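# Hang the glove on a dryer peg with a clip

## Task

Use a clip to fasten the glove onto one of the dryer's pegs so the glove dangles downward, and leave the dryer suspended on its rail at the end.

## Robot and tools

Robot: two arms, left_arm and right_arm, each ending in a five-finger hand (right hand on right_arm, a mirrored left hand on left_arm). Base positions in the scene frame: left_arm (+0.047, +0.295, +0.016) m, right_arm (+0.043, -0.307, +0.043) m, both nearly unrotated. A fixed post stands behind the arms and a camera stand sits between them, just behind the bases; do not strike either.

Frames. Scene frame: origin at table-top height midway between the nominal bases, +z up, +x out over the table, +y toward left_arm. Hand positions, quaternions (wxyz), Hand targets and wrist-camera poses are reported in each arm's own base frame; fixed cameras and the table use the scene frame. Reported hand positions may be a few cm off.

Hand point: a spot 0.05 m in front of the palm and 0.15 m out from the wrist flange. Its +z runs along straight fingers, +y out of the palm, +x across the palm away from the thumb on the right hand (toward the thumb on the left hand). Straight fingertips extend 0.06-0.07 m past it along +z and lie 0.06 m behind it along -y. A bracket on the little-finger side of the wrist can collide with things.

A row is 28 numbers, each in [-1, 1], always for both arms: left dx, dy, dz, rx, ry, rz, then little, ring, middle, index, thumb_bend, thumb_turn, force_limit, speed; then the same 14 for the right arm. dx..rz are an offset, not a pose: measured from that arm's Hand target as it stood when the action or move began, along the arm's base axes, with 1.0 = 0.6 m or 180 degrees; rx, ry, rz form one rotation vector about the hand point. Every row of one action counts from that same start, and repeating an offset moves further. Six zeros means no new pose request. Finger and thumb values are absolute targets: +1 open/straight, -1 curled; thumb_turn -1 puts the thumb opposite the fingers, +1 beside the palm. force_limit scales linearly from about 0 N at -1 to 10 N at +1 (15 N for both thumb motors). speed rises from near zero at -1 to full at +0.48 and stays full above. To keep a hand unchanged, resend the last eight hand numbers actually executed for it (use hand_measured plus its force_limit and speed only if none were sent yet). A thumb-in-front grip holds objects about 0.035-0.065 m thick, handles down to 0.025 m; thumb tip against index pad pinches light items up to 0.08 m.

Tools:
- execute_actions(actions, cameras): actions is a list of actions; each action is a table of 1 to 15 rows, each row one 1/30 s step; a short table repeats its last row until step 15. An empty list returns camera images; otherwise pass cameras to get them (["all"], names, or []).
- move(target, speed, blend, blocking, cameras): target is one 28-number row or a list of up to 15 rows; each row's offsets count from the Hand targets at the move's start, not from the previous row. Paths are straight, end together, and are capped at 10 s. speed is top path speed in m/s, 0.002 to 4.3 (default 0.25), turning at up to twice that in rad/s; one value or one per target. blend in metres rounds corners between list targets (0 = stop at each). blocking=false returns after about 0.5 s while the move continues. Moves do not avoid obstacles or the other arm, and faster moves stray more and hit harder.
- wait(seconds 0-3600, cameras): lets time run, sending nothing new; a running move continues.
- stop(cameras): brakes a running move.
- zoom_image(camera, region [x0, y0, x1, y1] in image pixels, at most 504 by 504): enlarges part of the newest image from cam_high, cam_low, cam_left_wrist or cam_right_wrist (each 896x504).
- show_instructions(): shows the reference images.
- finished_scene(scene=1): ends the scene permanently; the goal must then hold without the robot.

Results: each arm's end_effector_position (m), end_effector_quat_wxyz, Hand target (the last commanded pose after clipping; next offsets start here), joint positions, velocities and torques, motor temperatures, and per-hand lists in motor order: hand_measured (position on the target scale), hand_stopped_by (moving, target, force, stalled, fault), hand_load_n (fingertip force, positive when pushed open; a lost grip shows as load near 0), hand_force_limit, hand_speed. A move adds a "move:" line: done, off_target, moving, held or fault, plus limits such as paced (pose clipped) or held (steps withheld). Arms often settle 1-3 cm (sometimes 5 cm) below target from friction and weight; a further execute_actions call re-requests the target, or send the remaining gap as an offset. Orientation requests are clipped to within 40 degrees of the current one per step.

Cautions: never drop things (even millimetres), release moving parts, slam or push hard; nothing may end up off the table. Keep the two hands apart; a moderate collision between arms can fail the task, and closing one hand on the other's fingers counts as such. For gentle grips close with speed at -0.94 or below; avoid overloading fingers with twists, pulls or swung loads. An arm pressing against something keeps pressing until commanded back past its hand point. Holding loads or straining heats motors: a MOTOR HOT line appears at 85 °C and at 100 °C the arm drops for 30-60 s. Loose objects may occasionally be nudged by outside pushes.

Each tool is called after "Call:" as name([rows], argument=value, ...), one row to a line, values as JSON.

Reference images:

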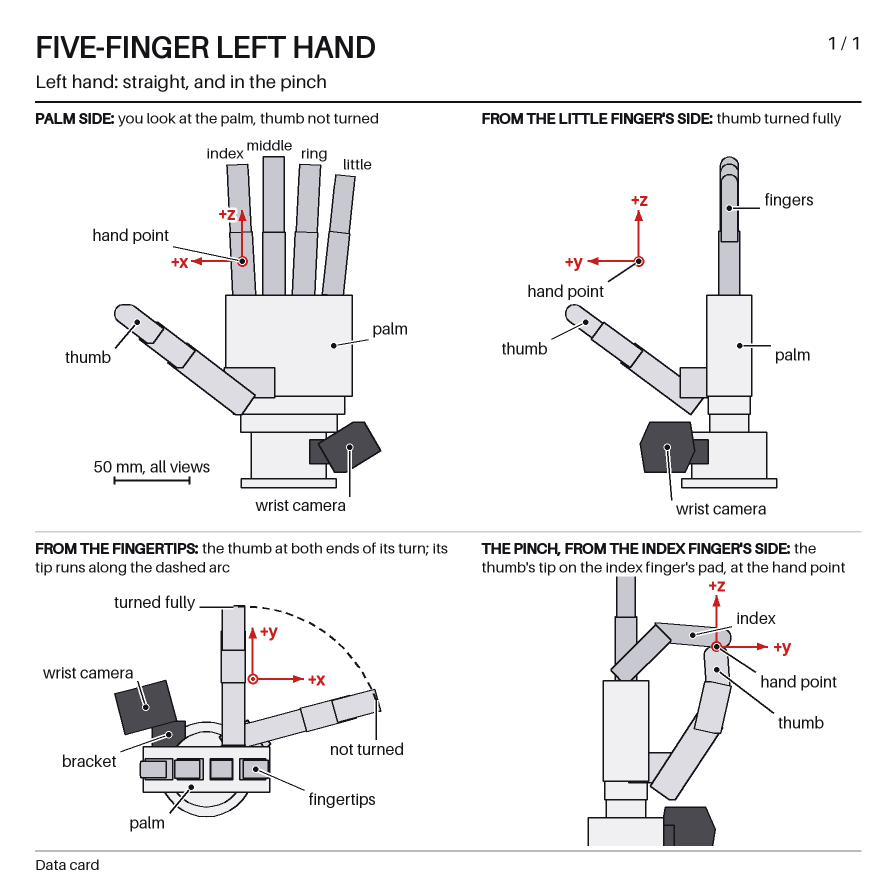

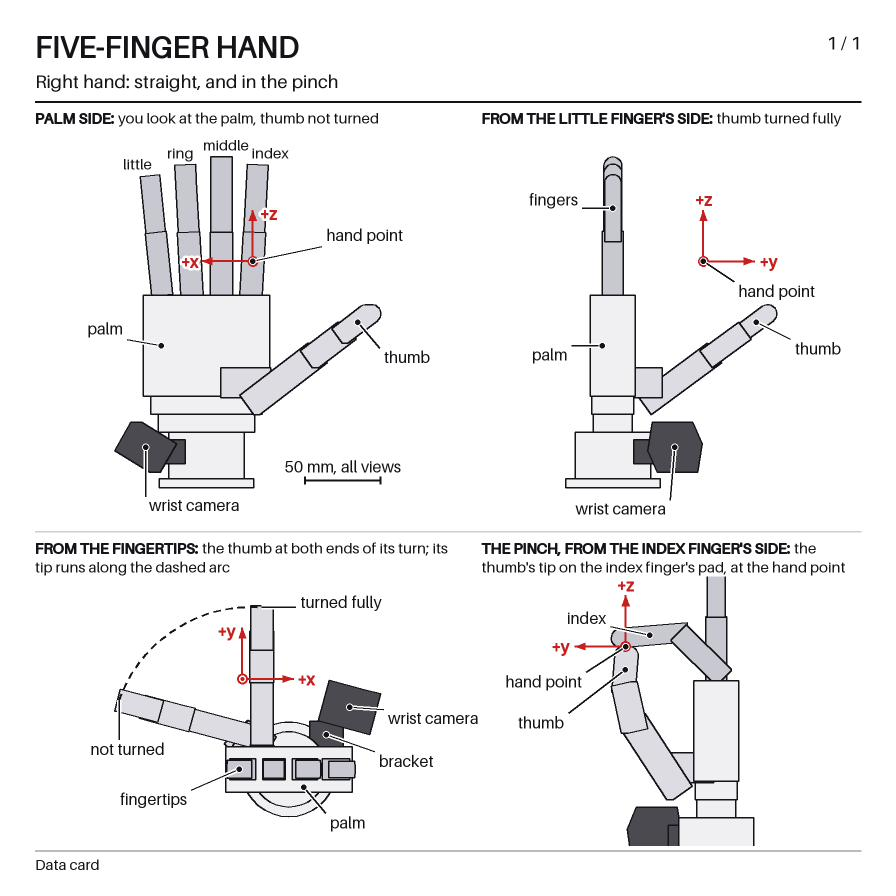

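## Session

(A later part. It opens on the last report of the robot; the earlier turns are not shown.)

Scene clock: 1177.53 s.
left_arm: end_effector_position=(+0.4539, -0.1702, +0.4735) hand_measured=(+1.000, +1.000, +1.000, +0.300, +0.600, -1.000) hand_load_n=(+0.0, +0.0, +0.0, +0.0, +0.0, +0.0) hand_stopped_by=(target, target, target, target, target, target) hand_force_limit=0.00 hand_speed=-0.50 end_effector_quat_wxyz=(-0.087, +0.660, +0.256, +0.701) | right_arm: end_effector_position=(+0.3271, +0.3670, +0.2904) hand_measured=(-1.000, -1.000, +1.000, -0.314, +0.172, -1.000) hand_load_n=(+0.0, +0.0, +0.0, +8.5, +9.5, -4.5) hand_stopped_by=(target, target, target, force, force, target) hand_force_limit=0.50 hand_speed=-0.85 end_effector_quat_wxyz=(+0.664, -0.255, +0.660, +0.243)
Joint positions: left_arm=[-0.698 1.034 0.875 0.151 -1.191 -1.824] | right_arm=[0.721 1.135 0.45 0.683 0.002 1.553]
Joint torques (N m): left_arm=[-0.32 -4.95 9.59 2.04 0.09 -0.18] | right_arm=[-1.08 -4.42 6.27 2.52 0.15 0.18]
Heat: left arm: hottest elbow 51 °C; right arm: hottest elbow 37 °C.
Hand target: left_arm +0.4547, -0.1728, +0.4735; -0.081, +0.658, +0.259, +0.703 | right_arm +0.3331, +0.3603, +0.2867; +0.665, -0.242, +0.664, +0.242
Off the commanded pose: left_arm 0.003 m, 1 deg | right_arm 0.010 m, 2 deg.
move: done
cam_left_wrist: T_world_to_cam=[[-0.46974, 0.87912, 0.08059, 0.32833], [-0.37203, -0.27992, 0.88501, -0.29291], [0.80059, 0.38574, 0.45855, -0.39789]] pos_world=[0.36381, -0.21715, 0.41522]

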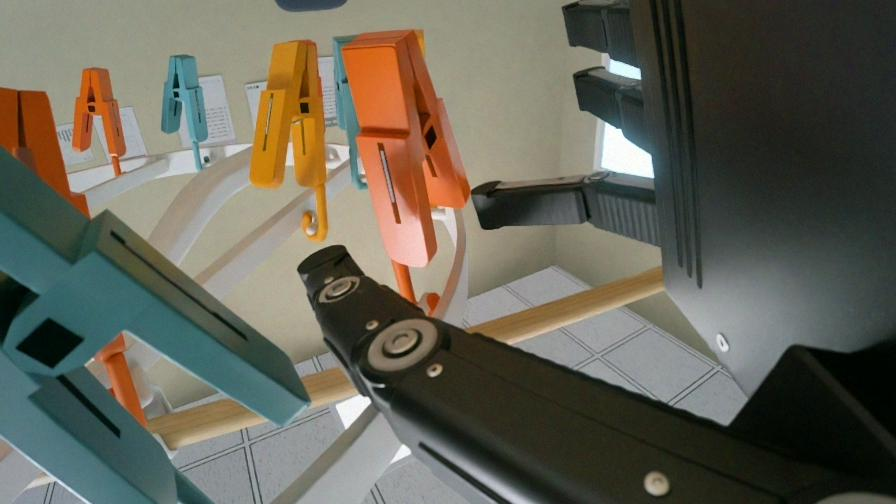

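Call:
move([
  [0.0,0.0,-0.03,0,0,0,1,1,1,0.3,0.6,-1,0,-0.5,0,0,0,0,0,0,-1,-1,1,-0.5,0.05,-1,0.5,-0.85],
], speed=0.03, cameras=["cam_left_wrist"])

Scene clock: 1181.63 s.
left_arm: end_effector_position=(+0.4544, -0.1706, +0.4591) hand_measured=(+1.000, +1.000, +1.000, +0.300, +0.600, -1.000) hand_load_n=(+0.0, +0.0, +0.0, +0.0, +0.0, -0.5) hand_stopped_by=(target, target, target, target, target, target) hand_force_limit=0.00 hand_speed=-0.50 end_effector_quat_wxyz=(-0.085, +0.659, +0.257, +0.702) | right_arm: end_effector_position=(+0.3271, +0.3670, +0.2904) hand_measured=(-1.000, -1.000, +1.000, -0.314, +0.172, -1.000) hand_load_n=(+0.5, +0.0, +0.0, +8.5, +9.5, -4.5) hand_stopped_by=(target, target, target, force, force, target) hand_force_limit=0.50 hand_speed=-0.85 end_effector_quat_wxyz=(+0.664, -0.255, +0.660, +0.243)
Joint positions: left_arm=[-0.698 1.045 0.841 0.203 -1.191 -1.824] | right_arm=[0.721 1.135 0.45 0.683 0.002 1.553]
Joint torques (N m): left_arm=[-0.44 -5.01 8.96 2.11 0.09 -0.18] | right_arm=[-1.03 -4.95 6.32 2.4 0.15 0.17]
Heat: left arm: hottest elbow 50 °C; right arm: hottest elbow 37 °C.
Hand target: left_arm +0.4547, -0.1727, +0.4555; -0.081, +0.658, +0.259, +0.703 | right_arm +0.3331, +0.3603, +0.2867; +0.665, -0.242, +0.664, +0.242
Off the commanded pose: left_arm 0.004 m, 1 deg | right_arm 0.010 m, 2 deg.
move: done
cam_left_wrist: T_world_to_cam=[[-0.4701, 0.87942, 0.07501, 0.33281], [-0.37615, -0.2765, 0.88434, -0.27729], [0.79845, 0.38751, 0.46078, -0.39121]] pos_world=[0.36451, -0.21776, 0.40052]

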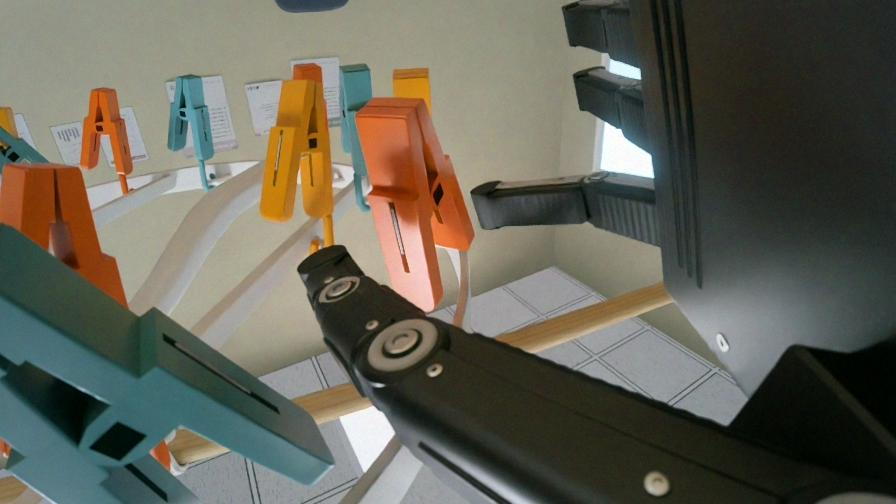

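Call:
move([
  [0,0,0,0,0,0,1,1,1,0.16,0.4,-1,-0.4,-0.85,0,0,0,0,0,0,-1,-1,1,-0.5,0.05,-1,0.5,-0.85],
], speed=0.05, cameras=["cam_left_wrist"])

Call:
zoom_image(camera="cam_left_wrist", region=[260, 60, 600, 340])

Scene clock: 1197.67 s.
left_arm: end_effector_position=(+0.4543, -0.1706, +0.4591) hand_measured=(+1.000, +1.000, +1.000, +0.160, +0.400, -1.000) hand_load_n=(+0.0, +0.0, +0.0, +0.0, +0.0, -0.5) hand_stopped_by=(target, target, target, target, target, target) hand_force_limit=-0.40 hand_speed=-0.85 end_effector_quat_wxyz=(-0.085, +0.659, +0.258, +0.702) | right_arm: end_effector_position=(+0.3271, +0.3670, +0.2904) hand_measured=(-1.000, -1.000, +1.000, -0.314, +0.172, -1.000) hand_load_n=(+0.0, +0.0, +0.0, +8.5, +10.0, -4.5) hand_stopped_by=(target, target, target, force, force, target) hand_force_limit=0.50 hand_speed=-0.85 end_effector_quat_wxyz=(+0.664, -0.255, +0.660, +0.243)
Joint positions: left_arm=[-0.698 1.045 0.841 0.203 -1.191 -1.824] | right_arm=[0.721 1.135 0.45 0.683 0.002 1.553]
Joint torques (N m): left_arm=[-0.32 -4.95 8.98 2.14 0.09 -0.18] | right_arm=[-0.91 -4.6 6.31 2.44 0.17 0.15]
Heat: left arm: hottest elbow 48 °C; right arm: hottest elbow 37 °C.
Hand target: left_arm +0.4547, -0.1727, +0.4555; -0.081, +0.658, +0.259, +0.703 | right_arm +0.3331, +0.3603, +0.2867; +0.665, -0.242, +0.664, +0.242
Off the commanded pose: left_arm 0.004 m, 1 deg | right_arm 0.010 m, 2 deg.
move: done
cam_left_wrist: T_world_to_cam=[[-0.47007, 0.87947, 0.07462, 0.33296], [-0.3764, -0.27622, 0.88432, -0.27722], [0.79834, 0.38761, 0.46088, -0.39124]] pos_world=[0.36451, -0.21776, 0.40062]

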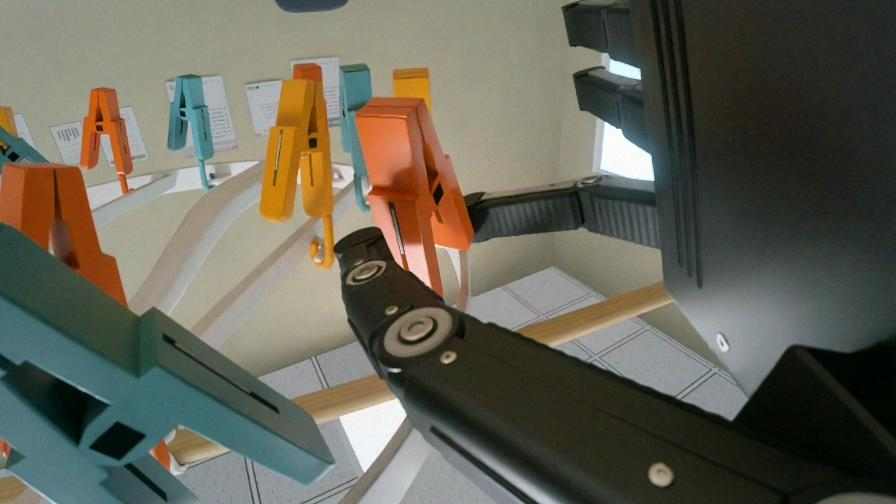

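Scaled by 1.482 from the camera's image (finer frame: 1280x720).

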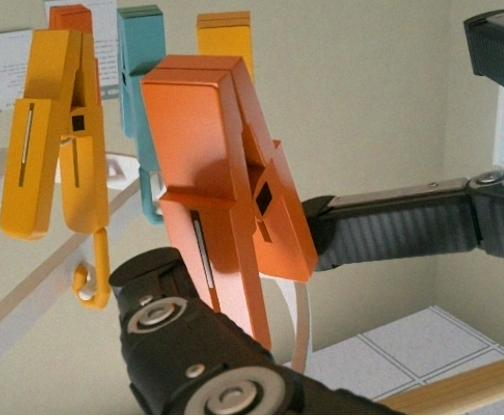

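Call:
move([
  [0,0,0,0,0,0,1,1,1,0.1,0.26,-1,-0.4,-0.9,0,0,0,0,0,0,-1,-1,1,-0.5,0.05,-1,0.5,-0.85],
], speed=0.05, cameras=["cam_left_wrist","cam_high"])

Call:
zoom_image(camera="cam_left_wrist", region=[260, 60, 600, 340])

Call:
zoom_image(camera="cam_high", region=[400, 220, 560, 340])

Scene clock: 1203.83 s.
left_arm: end_effector_position=(+0.4543, -0.1706, +0.4591) hand_measured=(+1.000, +1.000, +1.000, +0.100, +0.262, -1.000) hand_load_n=(+0.0, +0.0, +0.0, +5.5, +4.0, -2.5) hand_stopped_by=(target, target, target, target, target, target) hand_force_limit=-0.40 hand_speed=-0.90 end_effector_quat_wxyz=(-0.085, +0.659, +0.258, +0.702) | right_arm: end_effector_position=(+0.3271, +0.3670, +0.2904) hand_measured=(-1.000, -1.000, +1.000, -0.314, +0.172, -1.000) hand_load_n=(+0.0, -0.5, +0.0, +8.5, +9.5, -4.5) hand_stopped_by=(target, target, target, force, force, target) hand_force_limit=0.50 hand_speed=-0.85 end_effector_quat_wxyz=(+0.664, -0.255, +0.660, +0.243)
Joint positions: left_arm=[-0.698 1.045 0.841 0.203 -1.191 -1.824] | right_arm=[0.721 1.135 0.45 0.683 0.002 1.553]
Joint torques (N m): left_arm=[-0.62 -5.01 8.98 2.15 0.09 -0.18] | right_arm=[-1.2 -4.48 6.3 2.5 0.15 0.17]
Heat: left arm: hottest elbow 47 °C; right arm: hottest elbow 37 °C.
Hand target: left_arm +0.4547, -0.1727, +0.4555; -0.081, +0.658, +0.259, +0.703 | right_arm +0.3331, +0.3603, +0.2867; +0.665, -0.242, +0.664, +0.242
Off the commanded pose: left_arm 0.004 m, 1 deg | right_arm 0.010 m, 2 deg.
move: done
cam_left_wrist: T_world_to_cam=[[-0.47007, 0.87947, 0.07462, 0.33296], [-0.3764, -0.27622, 0.88432, -0.27722], [0.79834, 0.38761, 0.46088, -0.39124]] pos_world=[0.36451, -0.21776, 0.40062]
Images, in order (width x height): cam_high 896x504, cam_left_wrist 896x504.

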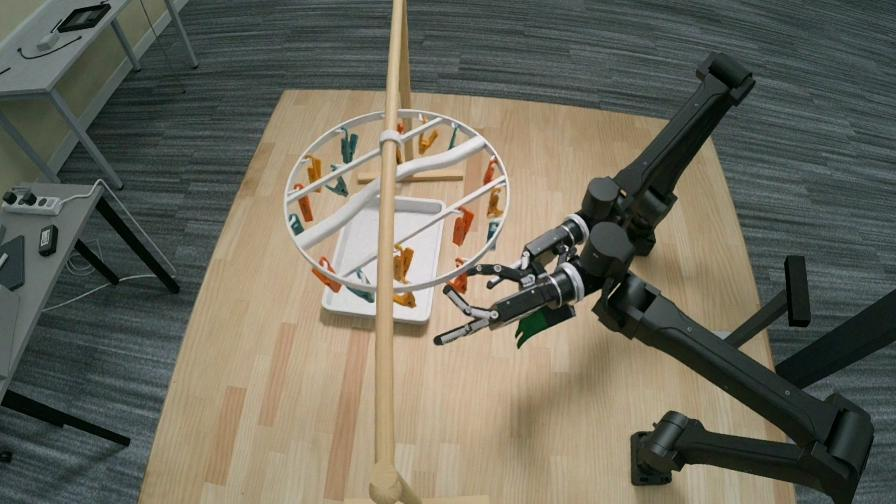

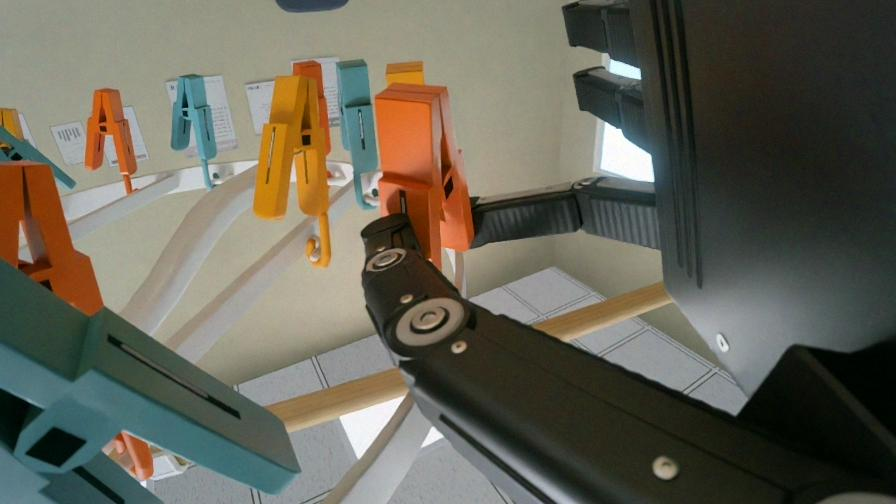

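Scaled by 1.482 from the camera's image (finer frame: 1280x720).

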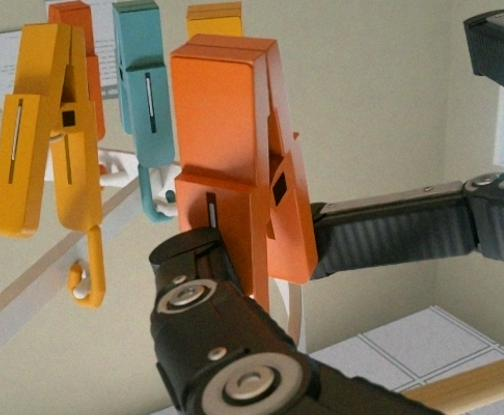

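Scaled by 3.150 from the camera's image (finer frame: 1280x720).

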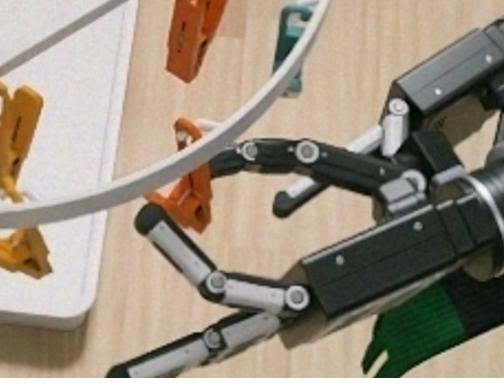

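Call:
move([
  [0,0,0,0,0,0,1,1,1,0.0,0.14,-1,0.6,-0.85,0,0,0,0,0,0,-1,-1,1,-0.5,0.05,-1,0.5,-0.85],
], speed=0.05, cameras=["cam_left_wrist"])

Call:
zoom_image(camera="cam_left_wrist", region=[260, 60, 600, 340])

Scene clock: 1213.00 s.
left_arm: end_effector_position=(+0.4543, -0.1706, +0.4595) hand_measured=(+1.000, +1.000, +1.000, +0.090, +0.144, -1.000) hand_load_n=(+0.0, +0.0, +0.0, +11.0, +6.0, -4.5) hand_stopped_by=(target, target, target, force, target, target) hand_force_limit=0.60 hand_speed=-0.85 end_effector_quat_wxyz=(-0.085, +0.658, +0.258, +0.702) | right_arm: end_effector_position=(+0.3271, +0.3670, +0.2904) hand_measured=(-1.000, -1.000, +1.000, -0.314, +0.172, -1.000) hand_load_n=(+0.0, +0.0, +0.0, +8.5, +9.5, -4.5) hand_stopped_by=(target, target, target, force, force, target) hand_force_limit=0.50 hand_speed=-0.85 end_effector_quat_wxyz=(+0.664, -0.255, +0.660, +0.243)
Joint positions: left_arm=[-0.698 1.045 0.841 0.205 -1.191 -1.824] | right_arm=[0.721 1.135 0.45 0.683 0.002 1.553]
Joint torques (N m): left_arm=[-0.26 -5.19 8.99 2.07 0.1 -0.18] | right_arm=[-1.2 -4.6 6.35 2.45 0.17 0.16]
Heat: left arm: hottest elbow 47 °C; right arm: hottest elbow 37 °C.
Hand target: left_arm +0.4547, -0.1727, +0.4555; -0.080, +0.658, +0.259, +0.703 | right_arm +0.3331, +0.3603, +0.2867; +0.665, -0.242, +0.664, +0.242
Off the commanded pose: left_arm 0.005 m, 0 deg | right_arm 0.010 m, 2 deg.
move: done
cam_left_wrist: T_world_to_cam=[[-0.47023, 0.87953, 0.07291, 0.3337], [-0.37767, -0.2752, 0.8841, -0.27671], [0.79765, 0.38819, 0.46158, -0.39128]] pos_world=[0.36451, -0.21776, 0.40092]

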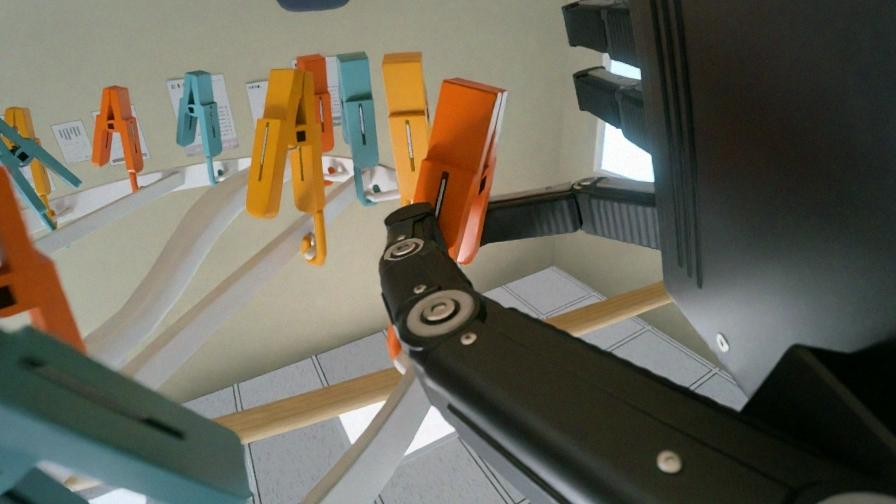

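Scaled by 1.482 from the camera's image (finer frame: 1280x720).

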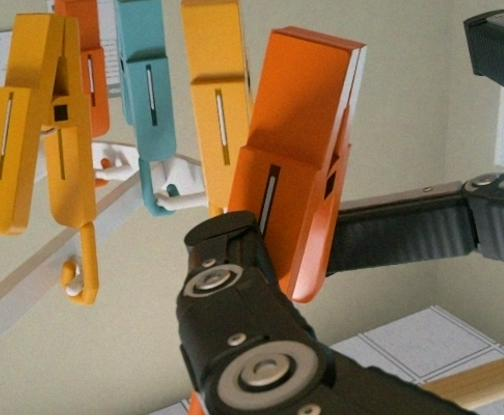

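Call:
zoom_image(camera="cam_left_wrist", region=[380, 60, 560, 280])

Call:
execute_actions(actions=[], cameras=["cam_high","cam_right_wrist"])

Call:
zoom_image(camera="cam_high", region=[400, 220, 560, 340])

Scaled by 2.291 from the camera's image (finer frame: 1280x720).

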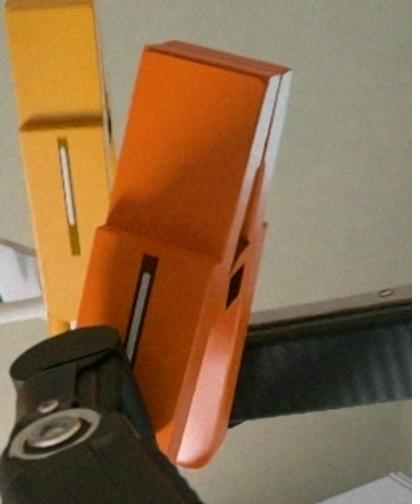

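Scene clock: 1217.50 s.
left_arm: end_effector_position=(+0.4543, -0.1706, +0.4595) hand_measured=(+1.000, +1.000, +1.000, +0.090, +0.144, -1.000) hand_load_n=(+0.0, +0.0, -0.5, +11.0, +6.5, -4.5) hand_stopped_by=(target, target, target, force, target, target) hand_force_limit=0.60 hand_speed=-0.85 end_effector_quat_wxyz=(-0.085, +0.658, +0.258, +0.702) | right_arm: end_effector_position=(+0.3271, +0.3670, +0.2904) hand_measured=(-1.000, -1.000, +1.000, -0.314, +0.172, -1.000) hand_load_n=(+0.0, +0.0, +0.0, +8.5, +9.5, -4.5) hand_stopped_by=(target, target, target, force, force, target) hand_force_limit=0.50 hand_speed=-0.85 end_effector_quat_wxyz=(+0.664, -0.255, +0.660, +0.243)
Joint positions: left_arm=[-0.698 1.045 0.841 0.205 -1.191 -1.824] | right_arm=[0.721 1.135 0.45 0.683 0.002 1.553]
Joint velocities: within noise
Joint torques (N m): left_arm=[-0.44 -4.95 8.95 2.06 0.09 -0.18] | right_arm=[-0.97 -4.37 6.34 2.44 0.16 0.16]
Motor temperatures (°C): left_arm=[31 29 46 30 26 28] | right_arm=[26 34 37 30 29 27]
Heat: left arm: hottest elbow 46 °C; right arm: hottest elbow 37 °C.
Hand target: left_arm +0.4547, -0.1727, +0.4555; -0.080, +0.658, +0.259, +0.703 | right_arm +0.3331, +0.3603, +0.2867; +0.665, -0.242, +0.664, +0.242
Off the commanded pose: left_arm 0.005 m, 0 deg | right_arm 0.010 m, 2 deg.
camera_calibration:
cam_right_wrist: T_world_to_cam=[[-0.61847, 0.73711, -0.27232, 0.00886], [-0.56178, -0.17243, 0.80912, 0.01006], [0.54946, 0.6534, 0.52074, -0.45467]] pos_world=[0.26096, 0.29229, 0.23104]
Images, in order (width x height): cam_high 896x504, cam_right_wrist 896x504.

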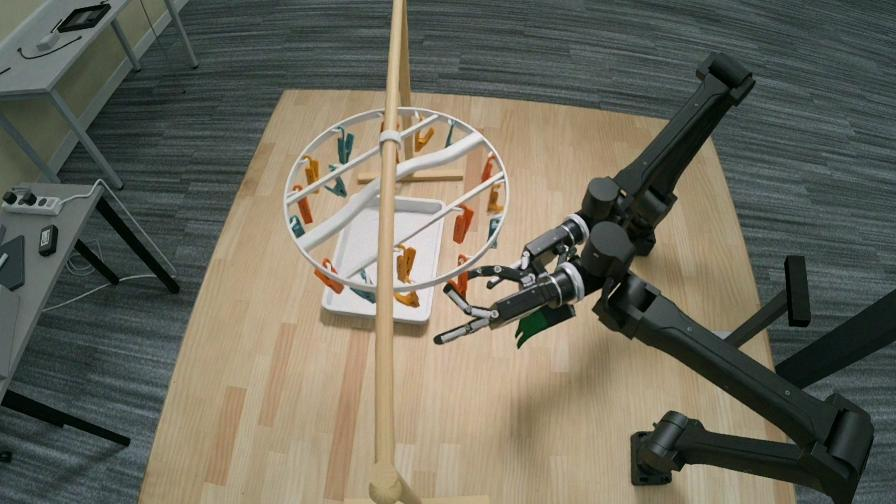

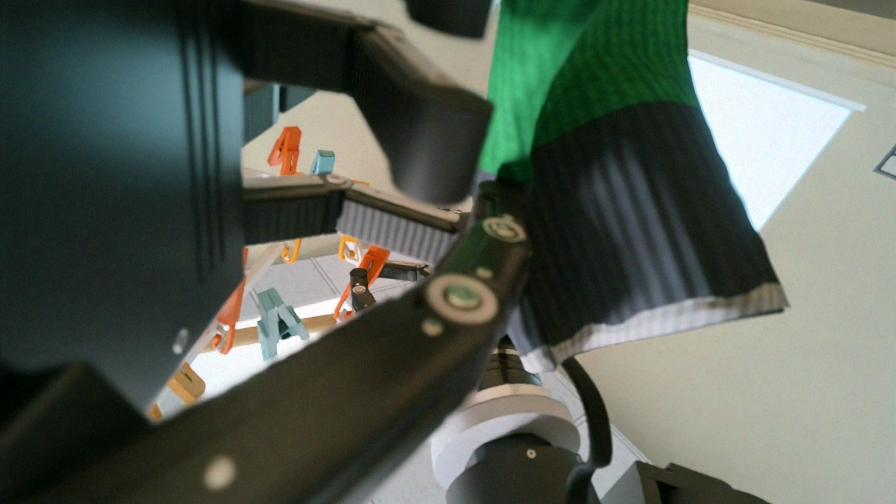

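Scaled by 3.150 from the camera's image (finer frame: 1280x720).

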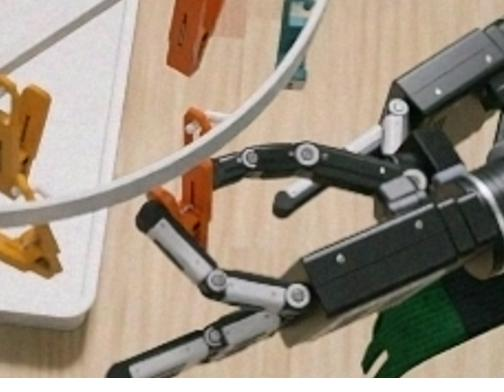

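Call:
zoom_image(camera="cam_right_wrist", region=[300, 200, 500, 360])

Scaled by 2.520 from the camera's image (finer frame: 1280x720).

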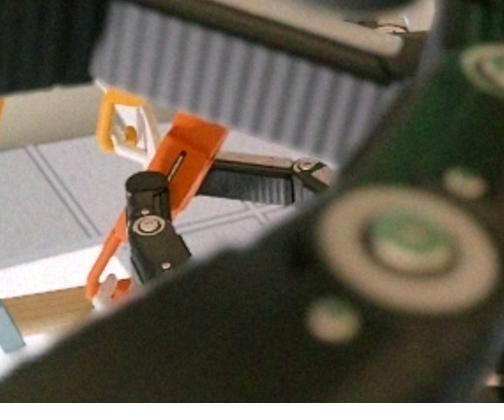

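Call:
move([
  [0.012,-0.022,0.006,0,0,0,1,1,1,0.0,0.14,-1,0.6,-0.85,0,0,0,0,0,0,-1,-1,1,-0.5,0.05,-1,0.5,-0.85],
], speed=0.03, cameras=["cam_left_wrist","cam_right_wrist","cam_high"])

Call:
zoom_image(camera="cam_right_wrist", region=[300, 200, 500, 360])

Call:
zoom_image(camera="cam_left_wrist", region=[340, 40, 580, 300])

Scene clock: 1240.33 s.
left_arm: end_effector_position=(+0.4610, -0.1809, +0.4438) hand_measured=(+1.000, +1.000, +1.000, +0.090, +0.144, -1.000) hand_load_n=(+0.5, +0.0, +0.0, +11.0, +6.0, -4.0) hand_stopped_by=(target, target, target, force, target, target) hand_force_limit=0.60 hand_speed=-0.85 end_effector_quat_wxyz=(-0.095, +0.666, +0.249, +0.696) | right_arm: end_effector_position=(+0.3271, +0.3670, +0.2904) hand_measured=(-1.000, -1.000, +1.000, -0.314, +0.172, -1.000) hand_load_n=(+0.0, +0.0, -0.5, +8.5, +10.0, -4.5) hand_stopped_by=(target, target, target, force, force, target) hand_force_limit=0.50 hand_speed=-0.85 end_effector_quat_wxyz=(+0.664, -0.255, +0.660, +0.243)
Joint positions: left_arm=[-0.708 1.083 0.841 0.209 -1.201 -1.824] | right_arm=[0.721 1.135 0.45 0.683 0.002 1.553]
Joint torques (N m): left_arm=[-0.67 -5.36 11.75 1.96 -0.15 -0.17] | right_arm=[-1.38 -4.54 6.19 2.55 0.17 0.15]
Heat: left arm: hottest elbow 45 °C; right arm: hottest elbow 37 °C.
Hand target: left_arm +0.4619, -0.1860, +0.4590; -0.081, +0.658, +0.259, +0.703 | right_arm +0.3331, +0.3603, +0.2867; +0.665, -0.242, +0.664, +0.242
Off the commanded pose: left_arm 0.016 m, 2 deg | right_arm 0.010 m, 2 deg.
move: off_target (left_arm)
cam_left_wrist: T_world_to_cam=[[-0.46801, 0.87759, 0.10395, 0.33204], [-0.35514, -0.29448, 0.88722, -0.27835], [0.80922, 0.37831, 0.44949, -0.38708]] pos_world=[0.36978, -0.22693, 0.38642]
cam_right_wrist: T_world_to_cam=[[-0.61847, 0.73711, -0.27232, 0.00886], [-0.56178, -0.17243, 0.80912, 0.01006], [0.54946, 0.6534, 0.52074, -0.45467]] pos_world=[0.26096, 0.29229, 0.23104]
Images, in order (width x height): cam_high 896x504, cam_left_wrist 896x504, cam_right_wrist 896x504.

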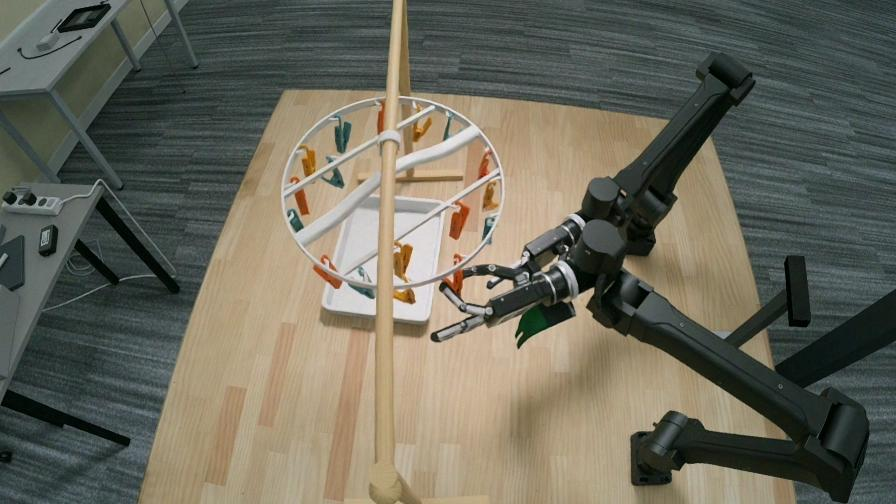

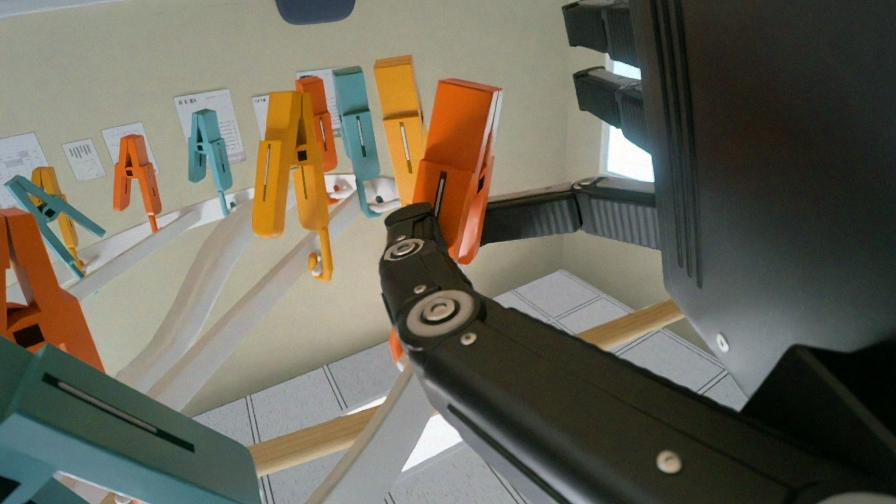

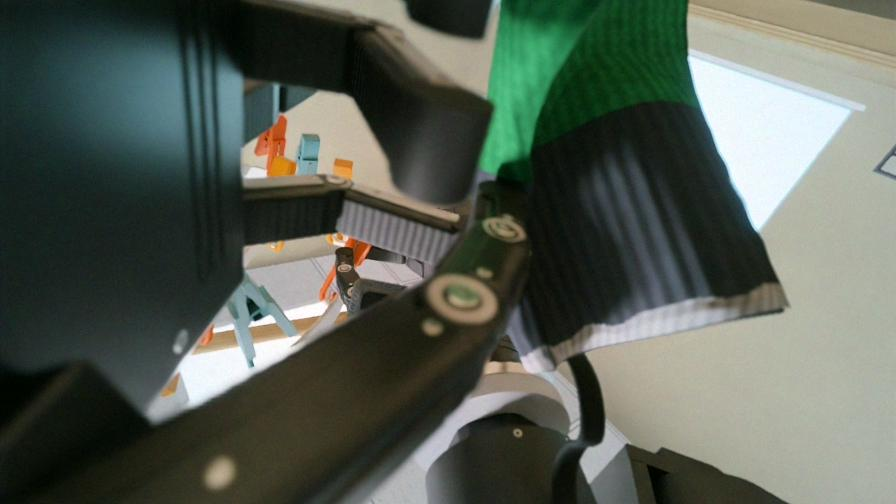

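Scaled by 2.520 from the camera's image (finer frame: 1280x720).

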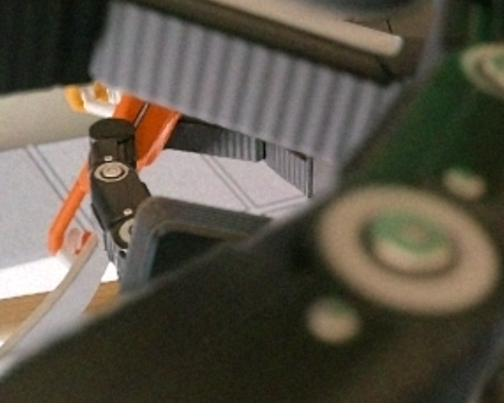

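Scaled by 1.938 from the camera's image (finer frame: 1280x720).

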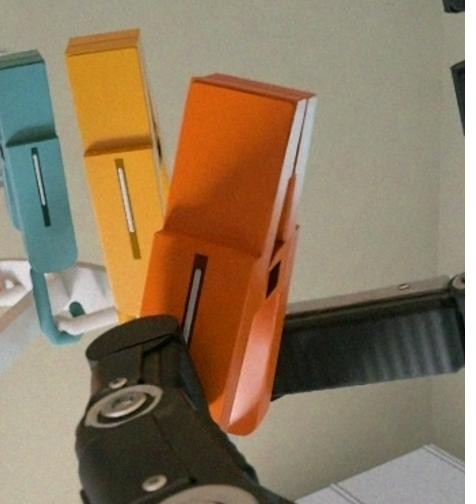

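Call:
move([
  [0.0,0.0,0.05,0,0,0,1,1,1,0.0,0.14,-1,0.6,-0.85,0,0,0,0,0,0,-1,-1,1,-0.5,0.05,-1,0.5,-0.85],
], speed=0.03, cameras=["cam_left_wrist","cam_right_wrist","cam_high"])

Call:
zoom_image(camera="cam_right_wrist", region=[300, 200, 500, 360])

Scene clock: 1246.73 s.
left_arm: end_effector_position=(+0.4629, -0.1820, +0.4521) hand_measured=(+1.000, +1.000, +1.000, +0.090, +0.144, -1.000) hand_load_n=(+0.0, +0.0, +0.0, +9.5, +6.5, -2.5) hand_stopped_by=(target, target, target, force, target, target) hand_force_limit=0.60 hand_speed=-0.85 end_effector_quat_wxyz=(-0.104, +0.672, +0.244, +0.692) | right_arm: end_effector_position=(+0.3271, +0.3670, +0.2904) hand_measured=(-1.000, -1.000, +1.000, -0.314, +0.172, -1.000) hand_load_n=(+0.0, +0.0, +0.0, +8.5, +9.5, -4.5) hand_stopped_by=(target, target, target, force, force, target) hand_force_limit=0.50 hand_speed=-0.85 end_effector_quat_wxyz=(+0.664, -0.255, +0.660, +0.243)
Joint positions: left_arm=[-0.708 1.079 0.874 0.147 -1.205 -1.824] | right_arm=[0.721 1.135 0.45 0.683 0.002 1.553]
Joint torques (N m): left_arm=[-0.85 -6.42 14.27 1.42 -0.05 -0.16] | right_arm=[-1.14 -4.95 6.28 2.43 0.17 0.15]
Heat: left arm: hottest elbow 45 °C; right arm: hottest elbow 37 °C.
Hand target: left_arm +0.4620, -0.1858, +0.4891; -0.081, +0.658, +0.259, +0.703 | right_arm +0.3331, +0.3603, +0.2867; +0.665, -0.242, +0.664, +0.242
Off the commanded pose: left_arm 0.037 m, 4 deg | right_arm 0.010 m, 2 deg.
move: off_target (left_arm)
cam_left_wrist: T_world_to_cam=[[-0.46873, 0.87406, 0.12767, 0.3219], [-0.337, -0.31054, 0.88882, -0.29741], [0.81653, 0.3736, 0.44012, -0.3919]] pos_world=[0.37066, -0.22731, 0.39573]
cam_right_wrist: T_world_to_cam=[[-0.61847, 0.73711, -0.27232, 0.00886], [-0.56178, -0.17243, 0.80912, 0.01006], [0.54946, 0.6534, 0.52074, -0.45467]] pos_world=[0.26096, 0.29229, 0.23104]
Images, in order (width x height): cam_high 896x504, cam_left_wrist 896x504, cam_right_wrist 896x504.

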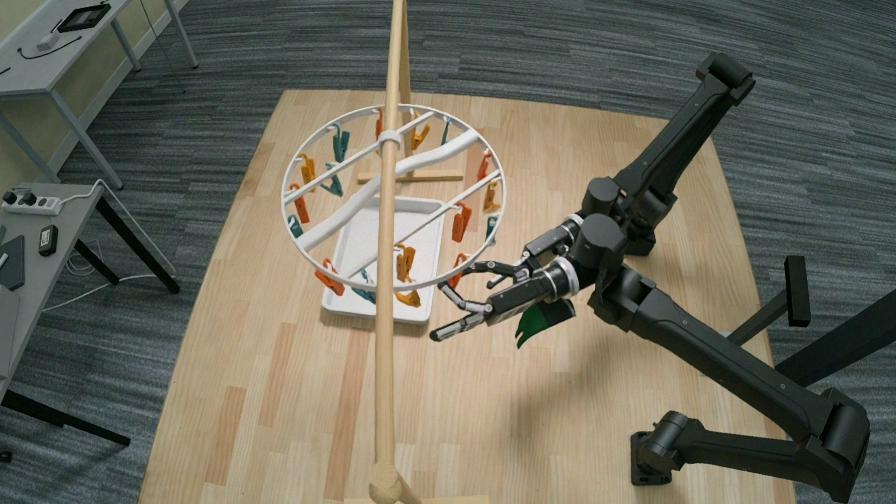

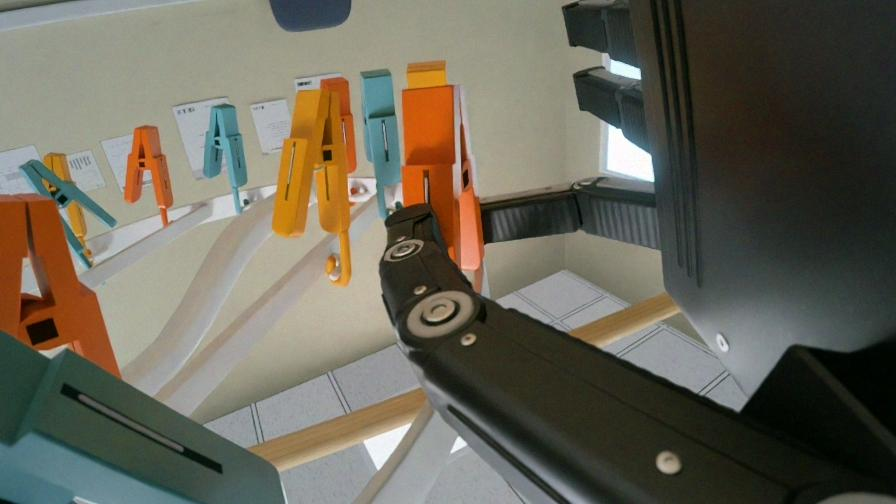

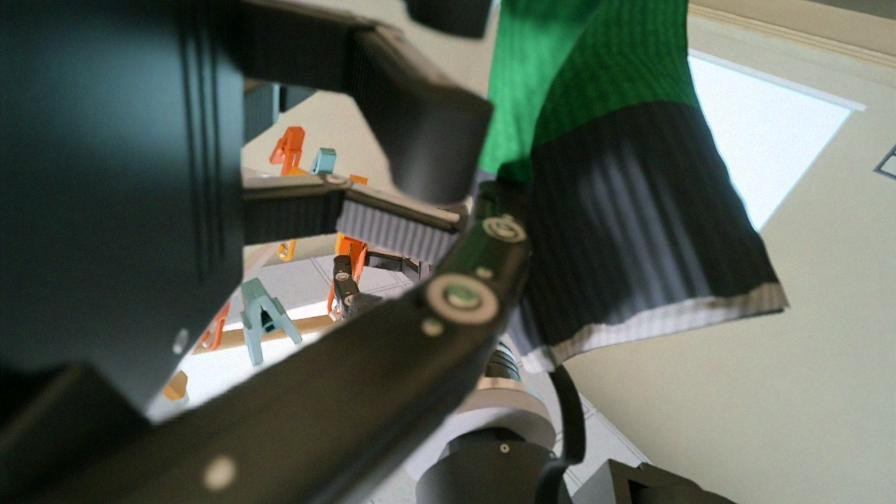

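Scaled by 2.520 from the camera's image (finer frame: 1280x720).

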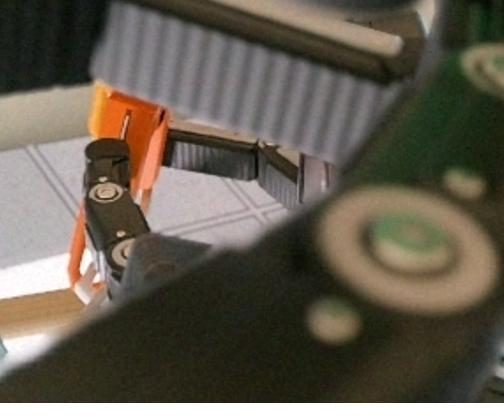

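Call:
zoom_image(camera="cam_left_wrist", region=[370, 50, 530, 300])

Call:
zoom_image(camera="cam_high", region=[400, 220, 560, 340])

Scaled by 2.016 from the camera's image (finer frame: 1280x720).

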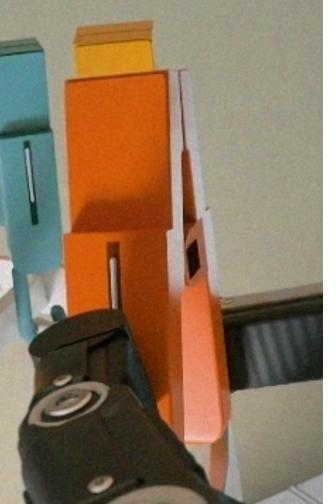

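Scaled by 3.150 from the camera's image (finer frame: 1280x720).

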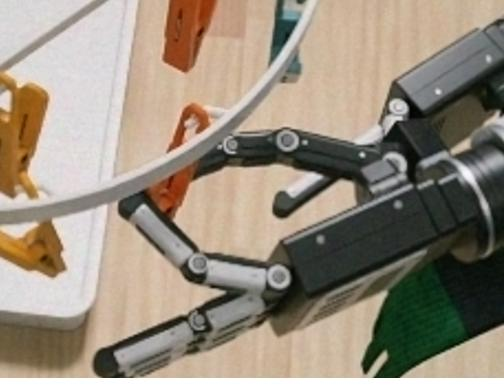

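Call:
zoom_image(camera="cam_left_wrist", region=[400, 70, 500, 200])

Scaled by 3.877 from the camera's image (finer frame: 1280x720).

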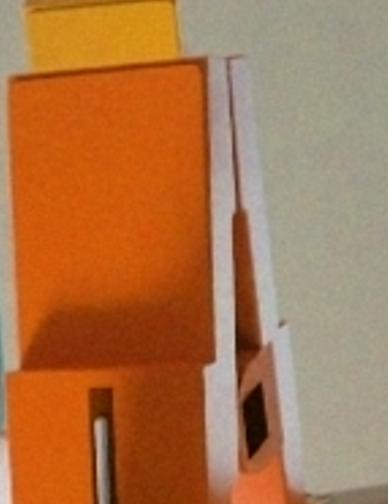

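Call:
move([
  [0.0,0.0,0.0,0,0,0,1,1,1,0.22,0.42,-1,0.6,-0.6,0,0,0,0,0,0,-1,-1,1,-0.5,0.05,-1,0.5,-0.85],
], speed=0.03, cameras=["cam_left_wrist","cam_high"])

Call:
zoom_image(camera="cam_left_wrist", region=[260, 60, 600, 340])

Scene clock: 1275.60 s.
left_arm: end_effector_position=(+0.4630, -0.1821, +0.4542) hand_measured=(+1.000, +1.000, +1.000, +0.220, +0.420, -1.000) hand_load_n=(+0.0, +0.0, +0.0, +0.0, +0.0, +0.0) hand_stopped_by=(target, target, target, target, target, target) hand_force_limit=0.60 hand_speed=-0.60 end_effector_quat_wxyz=(-0.103, +0.671, +0.245, +0.692) | right_arm: end_effector_position=(+0.3271, +0.3670, +0.2904) hand_measured=(-1.000, -1.000, +1.000, -0.314, +0.172, -1.000) hand_load_n=(+0.0, +0.0, +0.0, +8.5, +10.0, -4.5) hand_stopped_by=(target, target, target, force, force, target) hand_force_limit=0.50 hand_speed=-0.85 end_effector_quat_wxyz=(+0.664, -0.255, +0.660, +0.243)
Joint positions: left_arm=[-0.708 1.079 0.877 0.147 -1.205 -1.824] | right_arm=[0.721 1.135 0.45 0.683 0.002 1.553]
Joint torques (N m): left_arm=[-0.73 -6.42 14.12 1.37 -0.03 -0.16] | right_arm=[-1.08 -4.48 6.3 2.5 0.17 0.16]
Heat: left arm: hottest elbow 47 °C; right arm: hottest elbow 37 °C.
Hand target: left_arm +0.4620, -0.1858, +0.4891; -0.081, +0.658, +0.259, +0.703 | right_arm +0.3331, +0.3603, +0.2867; +0.665, -0.242, +0.664, +0.242
Off the commanded pose: left_arm 0.035 m, 4 deg | right_arm 0.010 m, 2 deg.
move: done
cam_left_wrist: T_world_to_cam=[[-0.46902, 0.87437, 0.12449, 0.3234], [-0.33932, -0.30854, 0.88863, -0.29776], [0.8154, 0.37455, 0.4414, -0.39282]] pos_world=[0.37096, -0.22751, 0.39773]
Images, in order (width x height): cam_high 896x504, cam_left_wrist 896x504.

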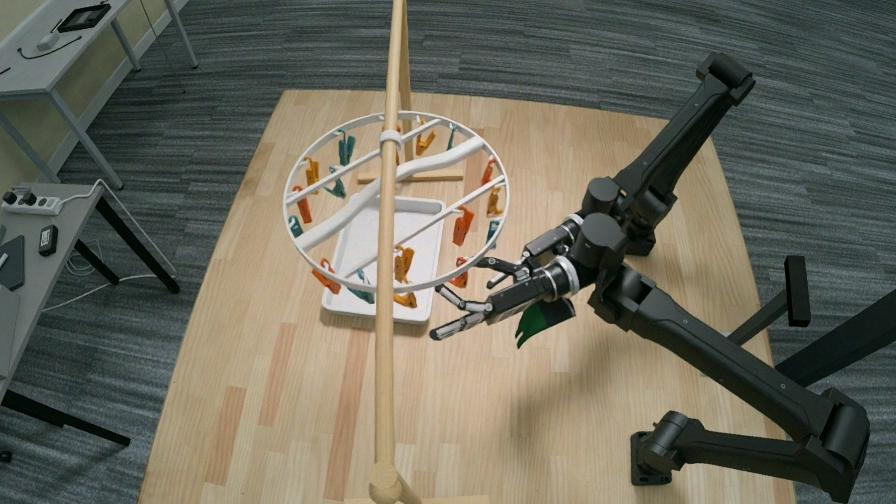

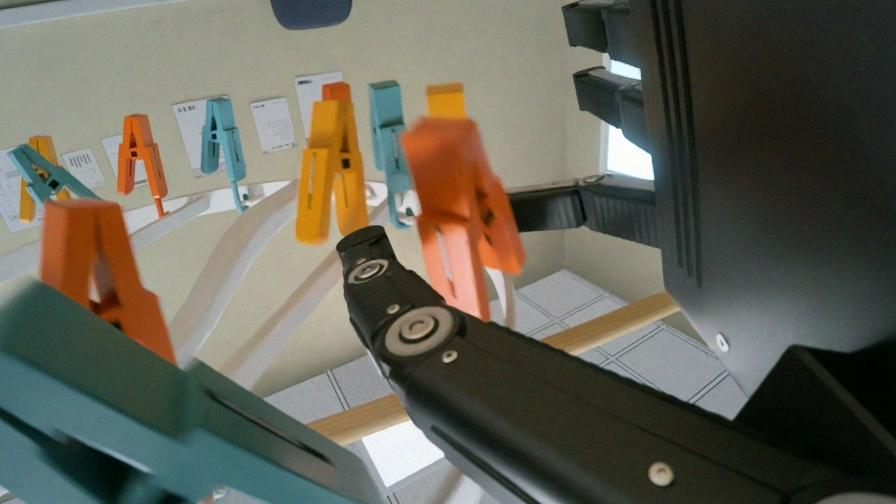

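Scaled by 1.482 from the camera's image (finer frame: 1280x720).

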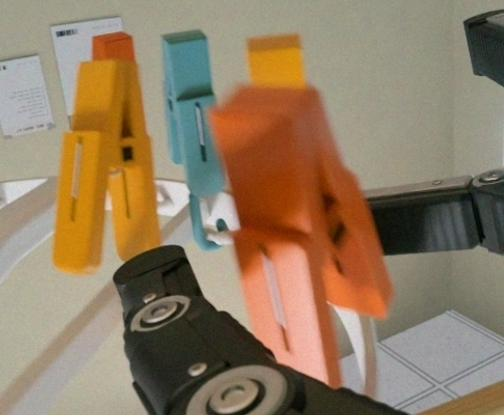

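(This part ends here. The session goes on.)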